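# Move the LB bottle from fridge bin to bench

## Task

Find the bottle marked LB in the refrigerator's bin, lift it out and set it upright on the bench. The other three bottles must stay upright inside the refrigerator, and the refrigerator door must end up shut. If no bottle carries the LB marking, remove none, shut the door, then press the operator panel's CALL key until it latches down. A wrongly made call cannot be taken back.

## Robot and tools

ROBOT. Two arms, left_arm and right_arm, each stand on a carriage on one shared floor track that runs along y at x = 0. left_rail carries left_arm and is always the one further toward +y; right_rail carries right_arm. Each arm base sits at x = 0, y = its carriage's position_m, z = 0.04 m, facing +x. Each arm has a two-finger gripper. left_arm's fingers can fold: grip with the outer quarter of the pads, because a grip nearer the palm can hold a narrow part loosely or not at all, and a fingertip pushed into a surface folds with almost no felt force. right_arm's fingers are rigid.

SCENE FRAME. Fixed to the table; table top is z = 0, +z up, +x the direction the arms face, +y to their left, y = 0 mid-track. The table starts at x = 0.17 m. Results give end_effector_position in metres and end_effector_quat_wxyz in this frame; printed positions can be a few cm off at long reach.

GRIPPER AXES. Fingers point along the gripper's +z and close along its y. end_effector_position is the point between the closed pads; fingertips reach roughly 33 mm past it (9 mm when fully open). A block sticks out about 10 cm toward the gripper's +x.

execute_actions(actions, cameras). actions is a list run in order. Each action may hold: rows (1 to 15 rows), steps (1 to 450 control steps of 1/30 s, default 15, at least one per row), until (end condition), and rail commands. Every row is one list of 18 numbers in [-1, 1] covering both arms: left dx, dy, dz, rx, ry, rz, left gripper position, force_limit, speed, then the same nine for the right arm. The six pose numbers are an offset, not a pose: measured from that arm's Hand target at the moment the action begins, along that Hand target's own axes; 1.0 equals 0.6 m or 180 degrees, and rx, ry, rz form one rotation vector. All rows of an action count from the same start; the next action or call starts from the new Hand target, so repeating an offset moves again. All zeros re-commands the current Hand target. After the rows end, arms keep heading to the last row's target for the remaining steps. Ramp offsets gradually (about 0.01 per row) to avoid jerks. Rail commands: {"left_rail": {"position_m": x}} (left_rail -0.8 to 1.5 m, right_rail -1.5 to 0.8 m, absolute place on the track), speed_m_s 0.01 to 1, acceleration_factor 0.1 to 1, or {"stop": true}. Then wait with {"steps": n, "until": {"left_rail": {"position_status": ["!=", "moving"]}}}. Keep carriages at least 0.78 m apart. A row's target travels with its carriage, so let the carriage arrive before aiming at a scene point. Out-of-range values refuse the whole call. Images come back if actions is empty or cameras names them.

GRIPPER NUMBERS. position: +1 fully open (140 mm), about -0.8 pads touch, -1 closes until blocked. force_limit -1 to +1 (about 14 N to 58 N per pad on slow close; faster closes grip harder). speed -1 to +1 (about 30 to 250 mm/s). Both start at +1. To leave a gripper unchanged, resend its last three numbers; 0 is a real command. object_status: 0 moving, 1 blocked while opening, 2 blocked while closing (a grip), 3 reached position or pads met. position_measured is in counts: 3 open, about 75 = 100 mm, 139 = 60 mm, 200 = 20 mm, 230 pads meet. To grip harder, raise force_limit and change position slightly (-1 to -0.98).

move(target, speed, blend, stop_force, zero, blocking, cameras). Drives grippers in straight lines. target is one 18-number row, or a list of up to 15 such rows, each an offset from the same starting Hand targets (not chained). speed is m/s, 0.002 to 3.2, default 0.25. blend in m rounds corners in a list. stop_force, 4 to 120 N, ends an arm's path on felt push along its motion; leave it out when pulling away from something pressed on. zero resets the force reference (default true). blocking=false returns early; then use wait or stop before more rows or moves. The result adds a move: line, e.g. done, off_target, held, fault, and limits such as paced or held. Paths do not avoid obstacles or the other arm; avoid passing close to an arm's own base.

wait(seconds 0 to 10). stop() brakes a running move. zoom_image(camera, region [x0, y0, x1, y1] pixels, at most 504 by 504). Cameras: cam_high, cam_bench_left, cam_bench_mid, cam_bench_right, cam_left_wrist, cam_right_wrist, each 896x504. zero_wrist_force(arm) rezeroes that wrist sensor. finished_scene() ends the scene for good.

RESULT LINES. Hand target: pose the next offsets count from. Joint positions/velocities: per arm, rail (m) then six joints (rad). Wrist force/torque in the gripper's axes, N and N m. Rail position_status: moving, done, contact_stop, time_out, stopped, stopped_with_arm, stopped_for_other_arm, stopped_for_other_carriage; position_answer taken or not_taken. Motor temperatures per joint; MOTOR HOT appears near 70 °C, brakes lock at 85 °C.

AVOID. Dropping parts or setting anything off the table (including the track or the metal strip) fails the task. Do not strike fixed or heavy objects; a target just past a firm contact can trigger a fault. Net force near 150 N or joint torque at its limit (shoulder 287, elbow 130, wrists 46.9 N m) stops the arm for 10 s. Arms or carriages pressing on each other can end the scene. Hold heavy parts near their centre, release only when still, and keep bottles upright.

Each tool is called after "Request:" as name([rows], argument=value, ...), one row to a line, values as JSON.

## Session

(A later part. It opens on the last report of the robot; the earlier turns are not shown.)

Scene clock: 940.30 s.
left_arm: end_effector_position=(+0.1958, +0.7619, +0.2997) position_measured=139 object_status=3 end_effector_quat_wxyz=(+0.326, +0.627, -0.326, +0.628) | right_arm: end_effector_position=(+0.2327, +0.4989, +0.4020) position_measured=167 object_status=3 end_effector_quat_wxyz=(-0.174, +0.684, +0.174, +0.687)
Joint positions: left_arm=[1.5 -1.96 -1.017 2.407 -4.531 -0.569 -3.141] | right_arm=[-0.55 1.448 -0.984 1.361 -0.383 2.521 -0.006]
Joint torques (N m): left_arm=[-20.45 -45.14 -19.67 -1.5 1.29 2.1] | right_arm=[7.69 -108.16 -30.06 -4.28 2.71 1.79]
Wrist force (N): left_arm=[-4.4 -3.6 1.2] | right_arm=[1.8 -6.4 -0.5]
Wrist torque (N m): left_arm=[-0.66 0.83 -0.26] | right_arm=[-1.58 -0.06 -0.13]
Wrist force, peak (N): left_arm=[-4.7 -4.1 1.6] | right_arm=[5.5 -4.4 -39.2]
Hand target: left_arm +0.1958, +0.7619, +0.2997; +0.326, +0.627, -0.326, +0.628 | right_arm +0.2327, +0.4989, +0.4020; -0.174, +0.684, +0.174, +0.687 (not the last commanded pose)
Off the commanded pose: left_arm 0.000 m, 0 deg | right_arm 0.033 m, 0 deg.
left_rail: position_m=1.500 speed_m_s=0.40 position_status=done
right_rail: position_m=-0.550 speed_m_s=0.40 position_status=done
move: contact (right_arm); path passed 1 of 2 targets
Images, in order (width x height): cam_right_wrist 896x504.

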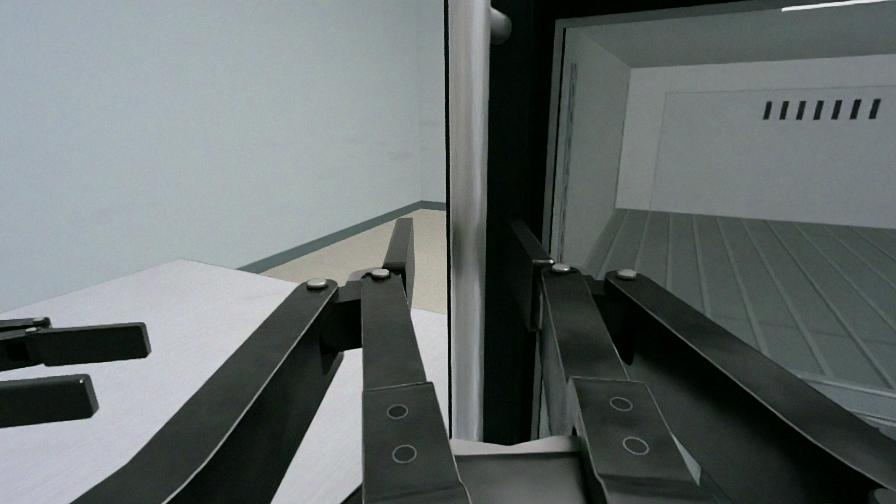

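Request:
move([
  [0,0,0,0,0,0,-0.08,-0.5,-1,0,0,-0.42,0,0,0,-0.3,0,-0.8],
  [0,0,0,0,0,0,-0.08,-0.5,-1,0.08,0.8513,-0.5243,-0.1583,0,0,-0.3,0,-0.8],
], speed=0.25, blend=0.03, cameras=["cam_right_wrist","cam_bench_right"])

Scene clock: 950.20 s.
left_arm: end_effector_position=(+0.1958, +0.7619, +0.2997) position_measured=139 object_status=3 end_effector_quat_wxyz=(+0.326, +0.627, -0.326, +0.628) | right_arm: end_effector_position=(+0.1001, +0.4273, +0.4014) position_measured=167 object_status=3 end_effector_quat_wxyz=(-0.174, +0.684, +0.175, +0.686)
Joint positions: left_arm=[1.5 -1.96 -1.017 2.407 -4.531 -0.569 -3.141] | right_arm=[-0.55 1.601 -1.062 1.487 -0.431 2.673 -0.007]
Joint torques (N m): left_arm=[-14.77 -45.85 -19.36 -0.89 1.55 1.69] | right_arm=[-12.04 -74.38 -49.39 1.64 -1.55 1.75]
Wrist force (N): left_arm=[-4.3 -3.4 1.1] | right_arm=[0.4 -6.5 3.3]
Wrist torque (N m): left_arm=[-0.62 0.80 -0.26] | right_arm=[-1.45 -0.14 0.11]
Wrist force, peak (N): left_arm=[-4.9 -4.0 1.3] | right_arm=[0.4 -8.9 -13.3]
Hand target: left_arm +0.1958, +0.7619, +0.2997; +0.326, +0.627, -0.326, +0.628 | right_arm +0.1003, +0.4273, +0.4014; -0.174, +0.684, +0.175, +0.686 (not the last commanded pose)
Off the commanded pose: left_arm 0.000 m, 0 deg | right_arm 0.539 m, 29 deg.
left_rail: position_m=1.500 speed_m_s=0.40 position_status=done
right_rail: position_m=-0.550 speed_m_s=0.40 position_status=done
move: held (right_arm; a check stopped the path); path passed 0 of 2 targets; limits=held
pose unreachable (right arm): on one or more control steps of this call, first in action 0 (counted from 0), this arm could not follow its commanded pose, so it was not sent that pose on those steps. It may still have moved: this result reports where it is.
cause: moving toward the commanded pose would bring two parts of the arm too close to each other (its gripper and another part of the arm, with joints 5 (wrist 1) to 7 (wrist 3) between them, 6 mm apart when it was first held).
Images, in order (width x height): cam_bench_right 896x504, cam_right_wrist 896x504.

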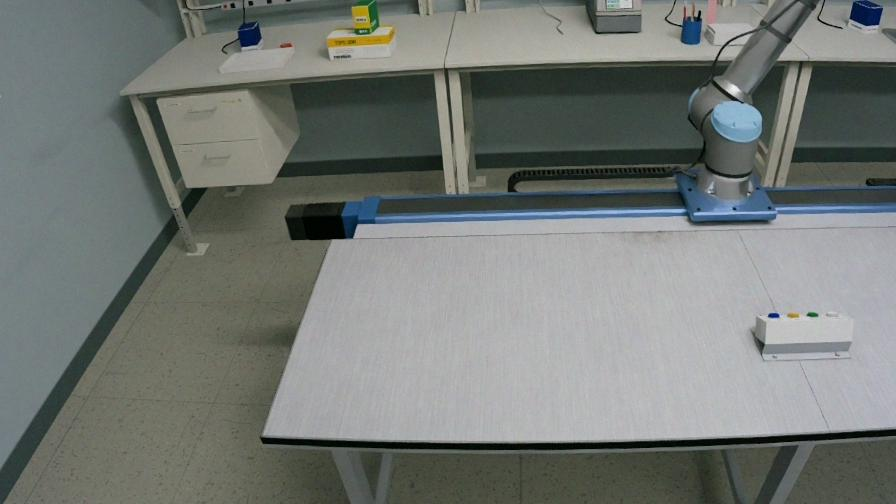

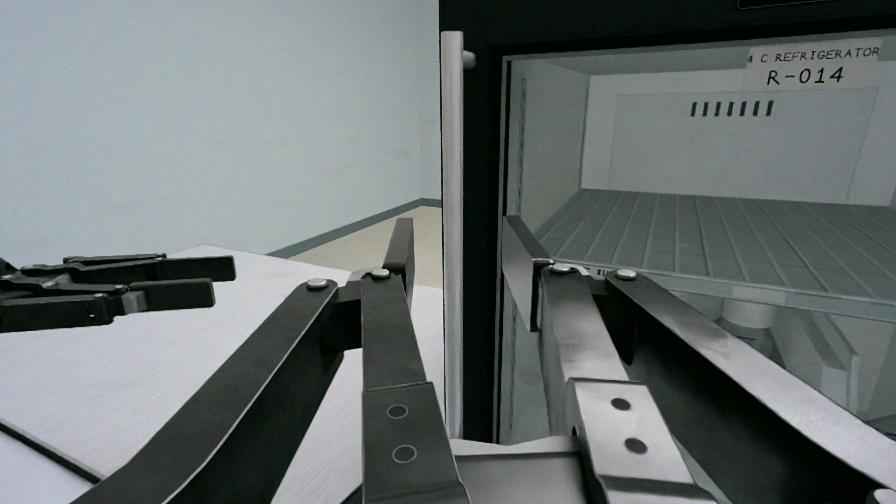

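Request:
move([
  [0,0,0,0,0,0,-0.08,-0.5,-1,0,0.0585,-0.1272,0.175,0,0,-0.3,0,-0.8],
  [0,0,0,0,0,0,-0.08,-0.5,-1,0.03,0.5683,-0.2712,0.2194,0,0,-0.3,0,-0.8],
  [0,0,0,0,0,0,-0.08,-0.5,-1,0.08,0.9843,-0.0988,0.0917,0,0,-0.3,0,-0.8],
], speed=0.3, blend=0.03, cameras=["cam_right_wrist"])

Scene clock: 965.03 s.
left_arm: end_effector_position=(+0.1958, +0.7619, +0.2997) position_measured=139 object_status=3 end_effector_quat_wxyz=(+0.326, +0.627, -0.326, +0.628) | right_arm: end_effector_position=(+0.3306, -0.1196, +0.4498) position_measured=167 object_status=3 end_effector_quat_wxyz=(-0.271, +0.652, +0.271, +0.654)
Joint positions: left_arm=[1.5 -1.96 -1.017 2.407 -4.531 -0.569 -3.141] | right_arm=[-0.55 0.146 -2.399 2.515 -0.119 0.93 0]
Joint torques (N m): left_arm=[-15.07 -44.25 -18.24 -1 1.57 1.49] | right_arm=[-14.39 8.96 -33.09 0 -2.22 -2.93]
Wrist force (N): left_arm=[-4.0 -3.6 1.5] | right_arm=[0.2 -6.7 3.3]
Wrist torque (N m): left_arm=[-0.66 0.73 -0.26] | right_arm=[-1.48 -0.07 0.01]
Wrist force, peak (N): left_arm=[-4.8 -4.0 1.4] | right_arm=[0.3 -7.8 4.1]
Hand target: left_arm +0.1958, +0.7619, +0.2997; +0.326, +0.627, -0.326, +0.628 | right_arm +0.3306, -0.1196, +0.4498; -0.271, +0.652, +0.271, +0.654
Off the commanded pose: left_arm 0.000 m, 0 deg | right_arm 0.000 m, 0 deg.
left_rail: position_m=1.500 speed_m_s=0.40 position_status=done
right_rail: position_m=-0.550 speed_m_s=0.40 position_status=done
move: done
Images, in order (width x height): cam_right_wrist 896x504.

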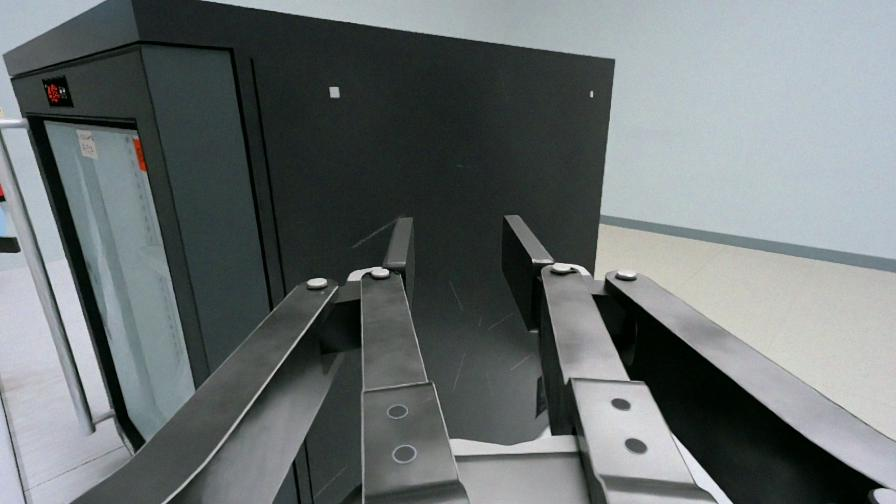

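Request:
move(target=[0,0,0,0,0,0,-0.08,-0.5,-1,-0.05,0.5537,-0.343,-0.25,0,0,-0.3,0,-0.8], speed=0.35, cameras=["cam_right_wrist"])

Scene clock: 970.03 s.
left_arm: end_effector_position=(+0.1958, +0.7619, +0.2997) position_measured=139 object_status=3 end_effector_quat_wxyz=(+0.326, +0.627, -0.326, +0.628) | right_arm: end_effector_position=(+0.4220, -0.4979, +0.4198) position_measured=167 object_status=3 end_effector_quat_wxyz=(+0.098, +0.699, -0.099, +0.701)
Joint positions: left_arm=[1.5 -1.96 -1.017 2.407 -4.531 -0.569 -3.141] | right_arm=[-0.55 -0.571 -2.746 2.603 0.14 1.28 0.002]
Joint torques (N m): left_arm=[-15.75 -44.46 -19.05 -1.04 1.06 1.25] | right_arm=[-14.55 24.77 -32.39 0.19 -2.39 2.2]
Wrist force (N): left_arm=[-4.5 -3.7 1.5] | right_arm=[0.3 -6.7 3.2]
Wrist torque (N m): left_arm=[-0.69 0.84 -0.26] | right_arm=[-1.49 -0.10 -0.06]
Wrist force, peak (N): left_arm=[-4.6 -4.1 1.7] | right_arm=[0.6 -7.6 4.0]
Hand target: left_arm +0.1958, +0.7619, +0.2997; +0.326, +0.627, -0.326, +0.628 | right_arm +0.4207, -0.4999, +0.4198; -0.001, +0.706, +0.000, +0.708
Off the commanded pose: left_arm 0.000 m, 0 deg | right_arm 0.002 m, 16 deg.
left_rail: position_m=1.500 speed_m_s=0.40 position_status=done
right_rail: position_m=-0.550 speed_m_s=0.40 position_status=done
move: off_target (right_arm)
Images, in order (width x height): cam_right_wrist 896x504.

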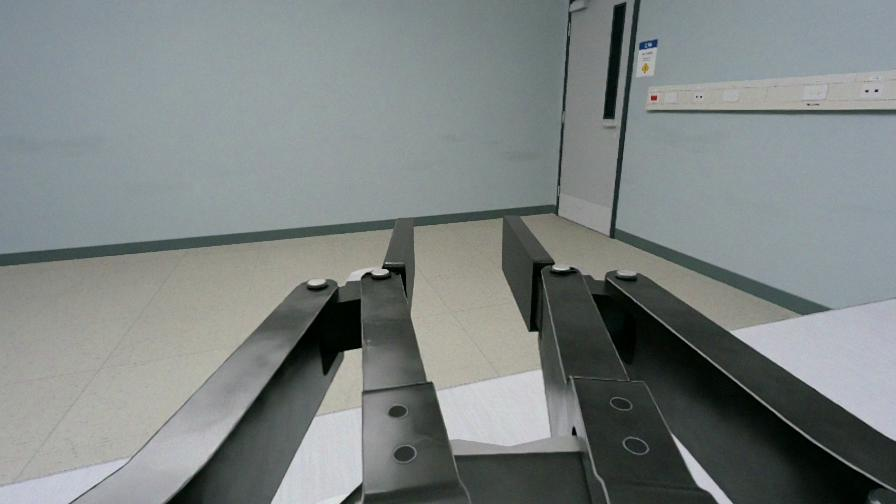

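Request:
move(target=[0,0,0,0,0,0,-0.08,-0.5,-1,-0.033,0,0.21,0,-0.5,0,-1,0,-0.8], speed=0.4, cameras=["cam_right_wrist"])

Scene clock: 976.77 s.
left_arm: end_effector_position=(+0.1958, +0.7619, +0.2997) position_measured=139 object_status=3 end_effector_quat_wxyz=(+0.326, +0.627, -0.326, +0.628) | right_arm: end_effector_position=(+0.5467, -0.4997, +0.4004) position_measured=232 object_status=3 end_effector_quat_wxyz=(+0.000, +1.000, +0.001, +0.002)
Joint positions: left_arm=[1.5 -1.96 -1.017 2.407 -4.531 -0.569 -3.141] | right_arm=[-0.55 -0.232 -1.449 1.603 1.414 1.57 -0.233]
Joint torques (N m): left_arm=[-16.83 -43.81 -19.19 -1.43 1.69 1.37] | right_arm=[9.51 -36.78 -49.44 7.98 3.16 2.46]
Wrist force (N): left_arm=[-4.0 -3.7 1.2] | right_arm=[-1.5 -7.8 1.1]
Wrist torque (N m): left_arm=[-0.68 0.73 -0.26] | right_arm=[-1.78 0.28 -0.08]
Wrist force, peak (N): left_arm=[-4.8 -3.7 1.6] | right_arm=[-1.5 -7.8 1.1]
Hand target: left_arm +0.1958, +0.7619, +0.2997; +0.326, +0.627, -0.326, +0.628 | right_arm +0.5468, -0.4997, +0.4004; +0.000, +1.000, +0.001, +0.002
Off the commanded pose: left_arm 0.000 m, 0 deg | right_arm 0.000 m, 0 deg.
left_rail: position_m=1.500 speed_m_s=0.40 position_status=done
right_rail: position_m=-0.550 speed_m_s=0.40 position_status=done
move: done
Images, in order (width x height): cam_right_wrist 896x504.

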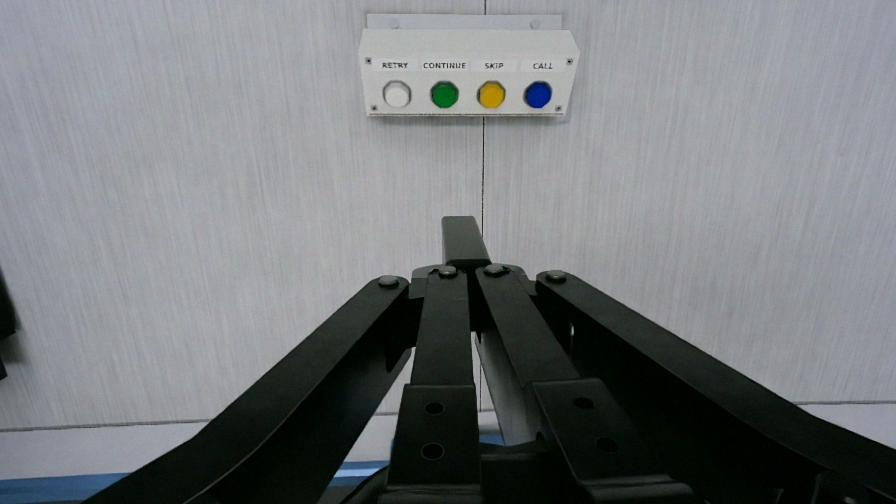

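Request:
move(target=[0,0,0,0,0,0,-0.08,-0.5,-1,0.055,0.145,0.3,0,0,0,-1,0,-0.8], speed=0.25, cameras=["cam_right_wrist"])

Scene clock: 985.87 s.
left_arm: end_effector_position=(+0.1958, +0.7619, +0.2997) position_measured=139 object_status=3 end_effector_quat_wxyz=(+0.326, +0.627, -0.326, +0.628) | right_arm: end_effector_position=(+0.5804, -0.5865, +0.2206) position_measured=232 object_status=3 end_effector_quat_wxyz=(+0.000, +1.000, +0.001, +0.002)
Joint positions: left_arm=[1.5 -1.96 -1.017 2.407 -4.531 -0.569 -3.141] | right_arm=[-0.55 -0.368 -1.307 1.761 1.114 1.569 -0.369]
Joint torques (N m): left_arm=[-13.93 -48.33 -18.8 -0.99 1.77 1.41] | right_arm=[-14.79 -45.83 -21.64 1.89 -2.42 -3.38]
Wrist force (N): left_arm=[-4.1 -3.7 1.5] | right_arm=[-1.4 -7.9 1.3]
Wrist torque (N m): left_arm=[-0.68 0.75 -0.26] | right_arm=[-1.80 0.28 0.01]
Wrist force, peak (N): left_arm=[-4.5 -4.1 1.6] | right_arm=[-1.7 -8.7 -0.9]
Hand target: left_arm +0.1958, +0.7619, +0.2997; +0.326, +0.627, -0.326, +0.628 | right_arm +0.5804, -0.5866, +0.2205; +0.000, +1.000, +0.001, +0.002
Off the commanded pose: left_arm 0.000 m, 0 deg | right_arm 0.000 m, 0 deg.
left_rail: position_m=1.500 speed_m_s=0.40 position_status=done
right_rail: position_m=-0.550 speed_m_s=0.40 position_status=done
move: done
Images, in order (width x height): cam_right_wrist 896x504.

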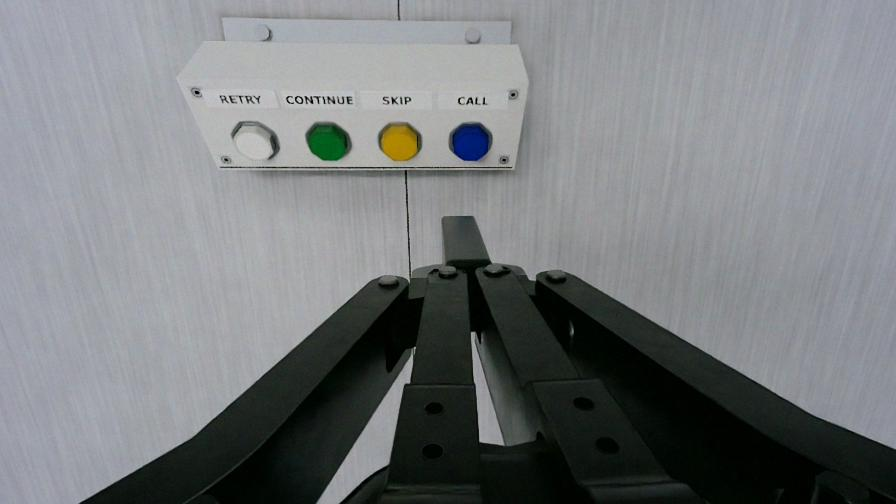

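Request:
move(target=[0,0,0,0,0,0,-0.08,-0.5,-1,0.056,0.0125,0.11,0,0,0,-1,0,-0.8], speed=0.15, stop_force=8, cameras=["cam_right_wrist"])

Scene clock: 993.80 s.
left_arm: end_effector_position=(+0.1958, +0.7619, +0.2997) position_measured=139 object_status=3 end_effector_quat_wxyz=(+0.326, +0.627, -0.326, +0.628) | right_arm: end_effector_position=(+0.6143, -0.5940, +0.1546) position_measured=232 object_status=3 end_effector_quat_wxyz=(+0.000, +1.000, +0.001, +0.002)
Joint positions: left_arm=[1.5 -1.96 -1.017 2.407 -4.531 -0.569 -3.141] | right_arm=[-0.55 -0.359 -1.202 1.748 1.022 1.569 -0.361]
Joint torques (N m): left_arm=[-18.87 -46.14 -18.35 -1.21 1.66 0.52] | right_arm=[11.46 -54.56 -40.69 1.7 1.72 2.65]
Wrist force (N): left_arm=[-4.2 -3.6 1.5] | right_arm=[-1.2 -7.4 1.2]
Wrist torque (N m): left_arm=[-0.66 0.77 -0.26] | right_arm=[-1.71 0.23 -0.18]
Wrist force, peak (N): left_arm=[-4.9 -4.1 1.3] | right_arm=[-1.2 -8.0 1.3]
Hand target: left_arm +0.1958, +0.7619, +0.2997; +0.326, +0.627, -0.326, +0.628 | right_arm +0.6143, -0.5940, +0.1546; +0.000, +1.000, +0.001, +0.002
Off the commanded pose: left_arm 0.000 m, 0 deg | right_arm 0.000 m, 0 deg.
left_rail: position_m=1.500 speed_m_s=0.40 position_status=done
right_rail: position_m=-0.550 speed_m_s=0.40 position_status=done
move: done
Images, in order (width x height): cam_right_wrist 896x504.

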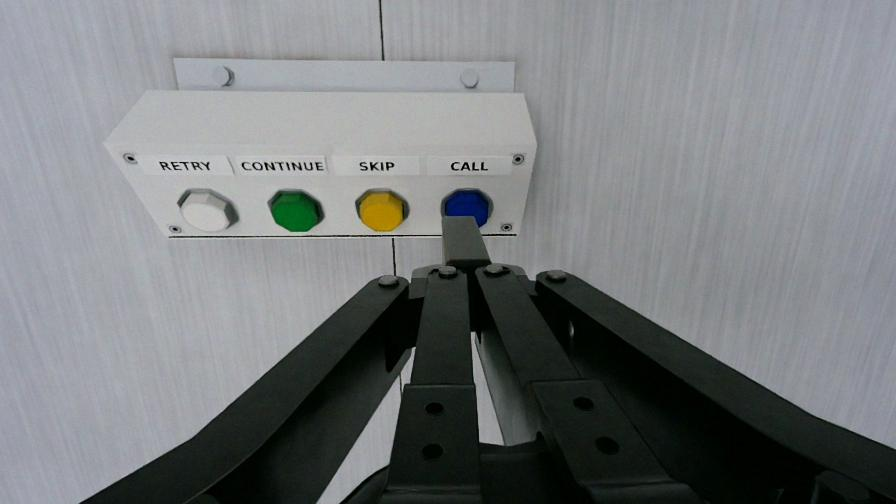

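Request:
move([
  [0,0,0,0,0,0,-0.08,-0.5,-1,0.0035,0.007,0.05,0,0,0,-1,0,-0.8],
  [0,0,0,0,0,0,-0.08,-0.5,-1,0.0035,0.007,0.115,0,0,0,-1,0,-0.8],
], speed=[0.06,0.012], blend=0.003, stop_force=25, cameras=["cam_right_wrist"])

Scene clock: 1000.67 s.
left_arm: end_effector_position=(+0.1958, +0.7619, +0.2997) position_measured=139 object_status=3 end_effector_quat_wxyz=(+0.326, +0.627, -0.326, +0.628) | right_arm: end_effector_position=(+0.6165, -0.5982, +0.1037) position_measured=232 object_status=3 end_effector_quat_wxyz=(+0.000, +1.000, +0.001, +0.002)
Joint positions: left_arm=[1.5 -1.96 -1.017 2.407 -4.531 -0.569 -3.141] | right_arm=[-0.55 -0.364 -1.151 1.779 0.94 1.569 -0.366]
Joint torques (N m): left_arm=[-13.77 -47.14 -19.42 -1.51 1.53 0.87] | right_arm=[0.35 -68.17 -29.08 5.6 -1.18 0.12]
Wrist force (N): left_arm=[-4.4 -3.8 1.0] | right_arm=[0.7 -8.3 -24.8]
Wrist torque (N m): left_arm=[-0.69 0.82 -0.26] | right_arm=[-1.85 0.56 -0.01]
Wrist force, peak (N): left_arm=[-4.7 -4.0 1.9] | right_arm=[0.0 -7.7 -45.4]
Hand target: left_arm +0.1958, +0.7619, +0.2997; +0.326, +0.627, -0.326, +0.628 | right_arm +0.6165, -0.5982, +0.1037; +0.000, +1.000, +0.001, +0.002 (not the last commanded pose)
Off the commanded pose: left_arm 0.000 m, 0 deg | right_arm 0.018 m, 0 deg.
left_rail: position_m=1.500 speed_m_s=0.40 position_status=done
right_rail: position_m=-0.550 speed_m_s=0.40 position_status=done
move: contact (right_arm); path passed 1 of 2 targets
Images, in order (width x height): cam_right_wrist 896x504.

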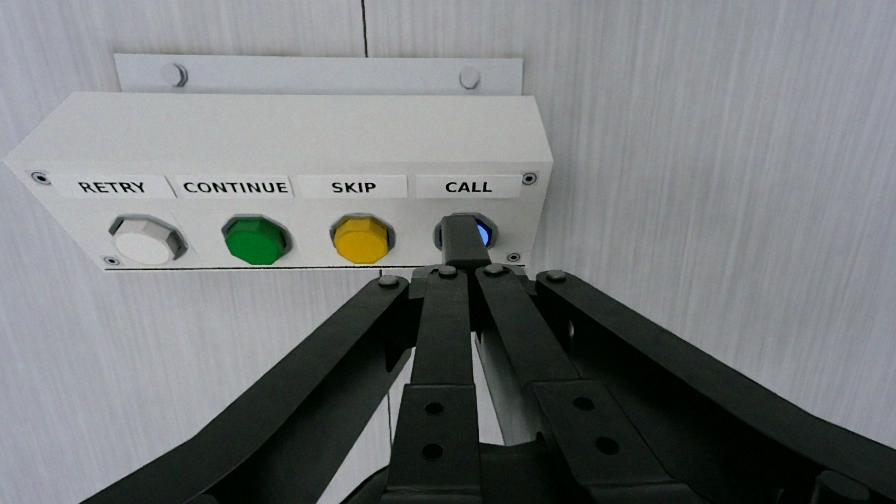

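Key is lit. Retreat and check it stays in.

Request:
move(target=[0,0,0,0,0,0,-0.08,-0.5,-1,-0.05,0,-0.17,0,0,0,-1,0,-0.8], speed=0.12, cameras=["cam_right_wrist","cam_bench_left"])

Request:
zoom_image(camera="cam_right_wrist", region=[200, 30, 600, 255])

Scene clock: 1004.37 s.
left_arm: end_effector_position=(+0.1958, +0.7619, +0.2997) position_measured=139 object_status=3 end_effector_quat_wxyz=(+0.326, +0.627, -0.326, +0.628) | right_arm: end_effector_position=(+0.5862, -0.5983, +0.2055) position_measured=232 object_status=3 end_effector_quat_wxyz=(+0.000, +1.000, +0.001, +0.002)
Joint positions: left_arm=[1.5 -1.96 -1.017 2.407 -4.531 -0.569 -3.141] | right_arm=[-0.55 -0.384 -1.285 1.761 1.092 1.569 -0.385]
Joint torques (N m): left_arm=[-17.38 -47.07 -19.45 -1.23 1.45 0.94] | right_arm=[-13.06 -74.23 -42.14 8.04 -2.63 -2.93]
Wrist force (N): left_arm=[-4.2 -3.6 1.6] | right_arm=[-1.3 -7.7 1.0]
Wrist torque (N m): left_arm=[-0.65 0.79 -0.26] | right_arm=[-1.77 0.25 0.00]
Wrist force, peak (N): left_arm=[-4.6 -4.0 1.6] | right_arm=[0.5 -8.1 -24.9]
Hand target: left_arm +0.1958, +0.7619, +0.2997; +0.326, +0.627, -0.326, +0.628 | right_arm +0.5862, -0.5983, +0.2057; +0.000, +1.000, +0.001, +0.002
Off the commanded pose: left_arm 0.000 m, 0 deg | right_arm 0.000 m, 0 deg.
left_rail: position_m=1.500 speed_m_s=0.40 position_status=done
right_rail: position_m=-0.550 speed_m_s=0.40 position_status=done
move: done
Images, in order (width x height): cam_bench_left 896x504, cam_right_wrist 896x504.

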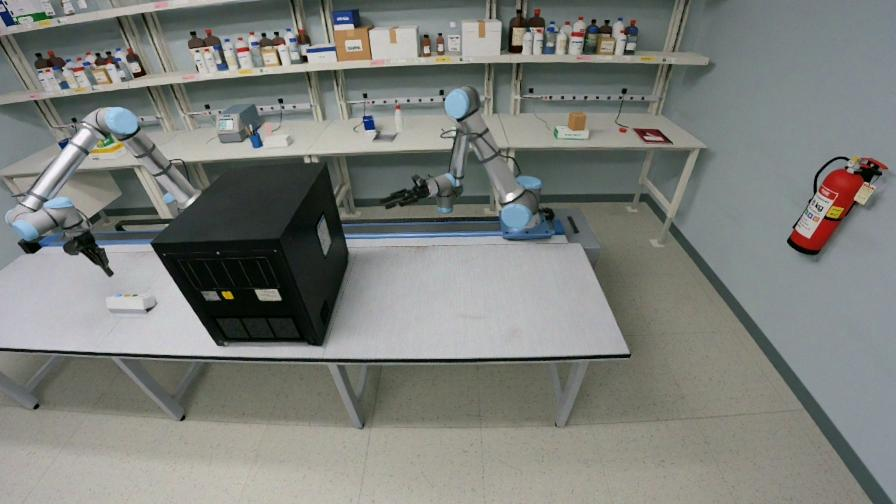

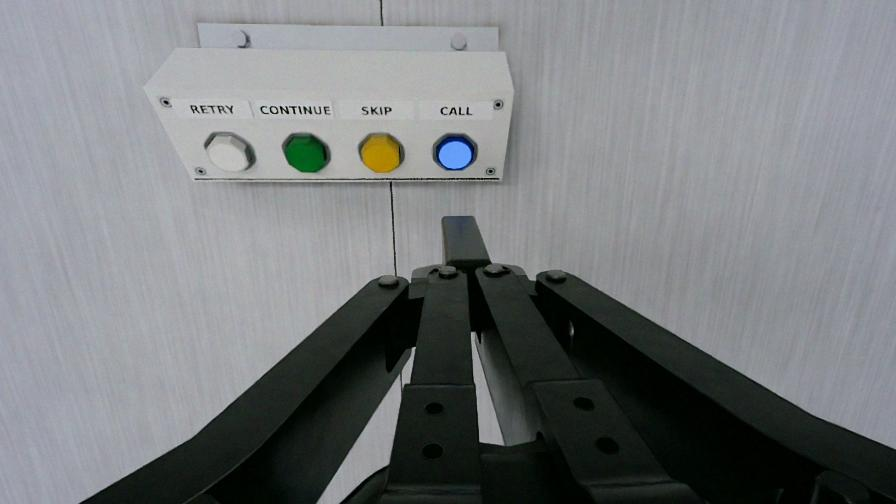

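Scaled by 1.260 from the camera's 896x504 image, which has a finer 1280x720 frame.

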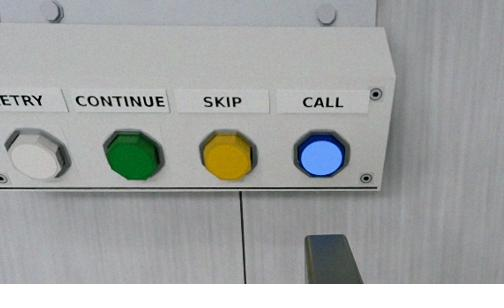

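CALL is lit and stays in.

Request:
finished_scene()

The scene is finished: the task was done.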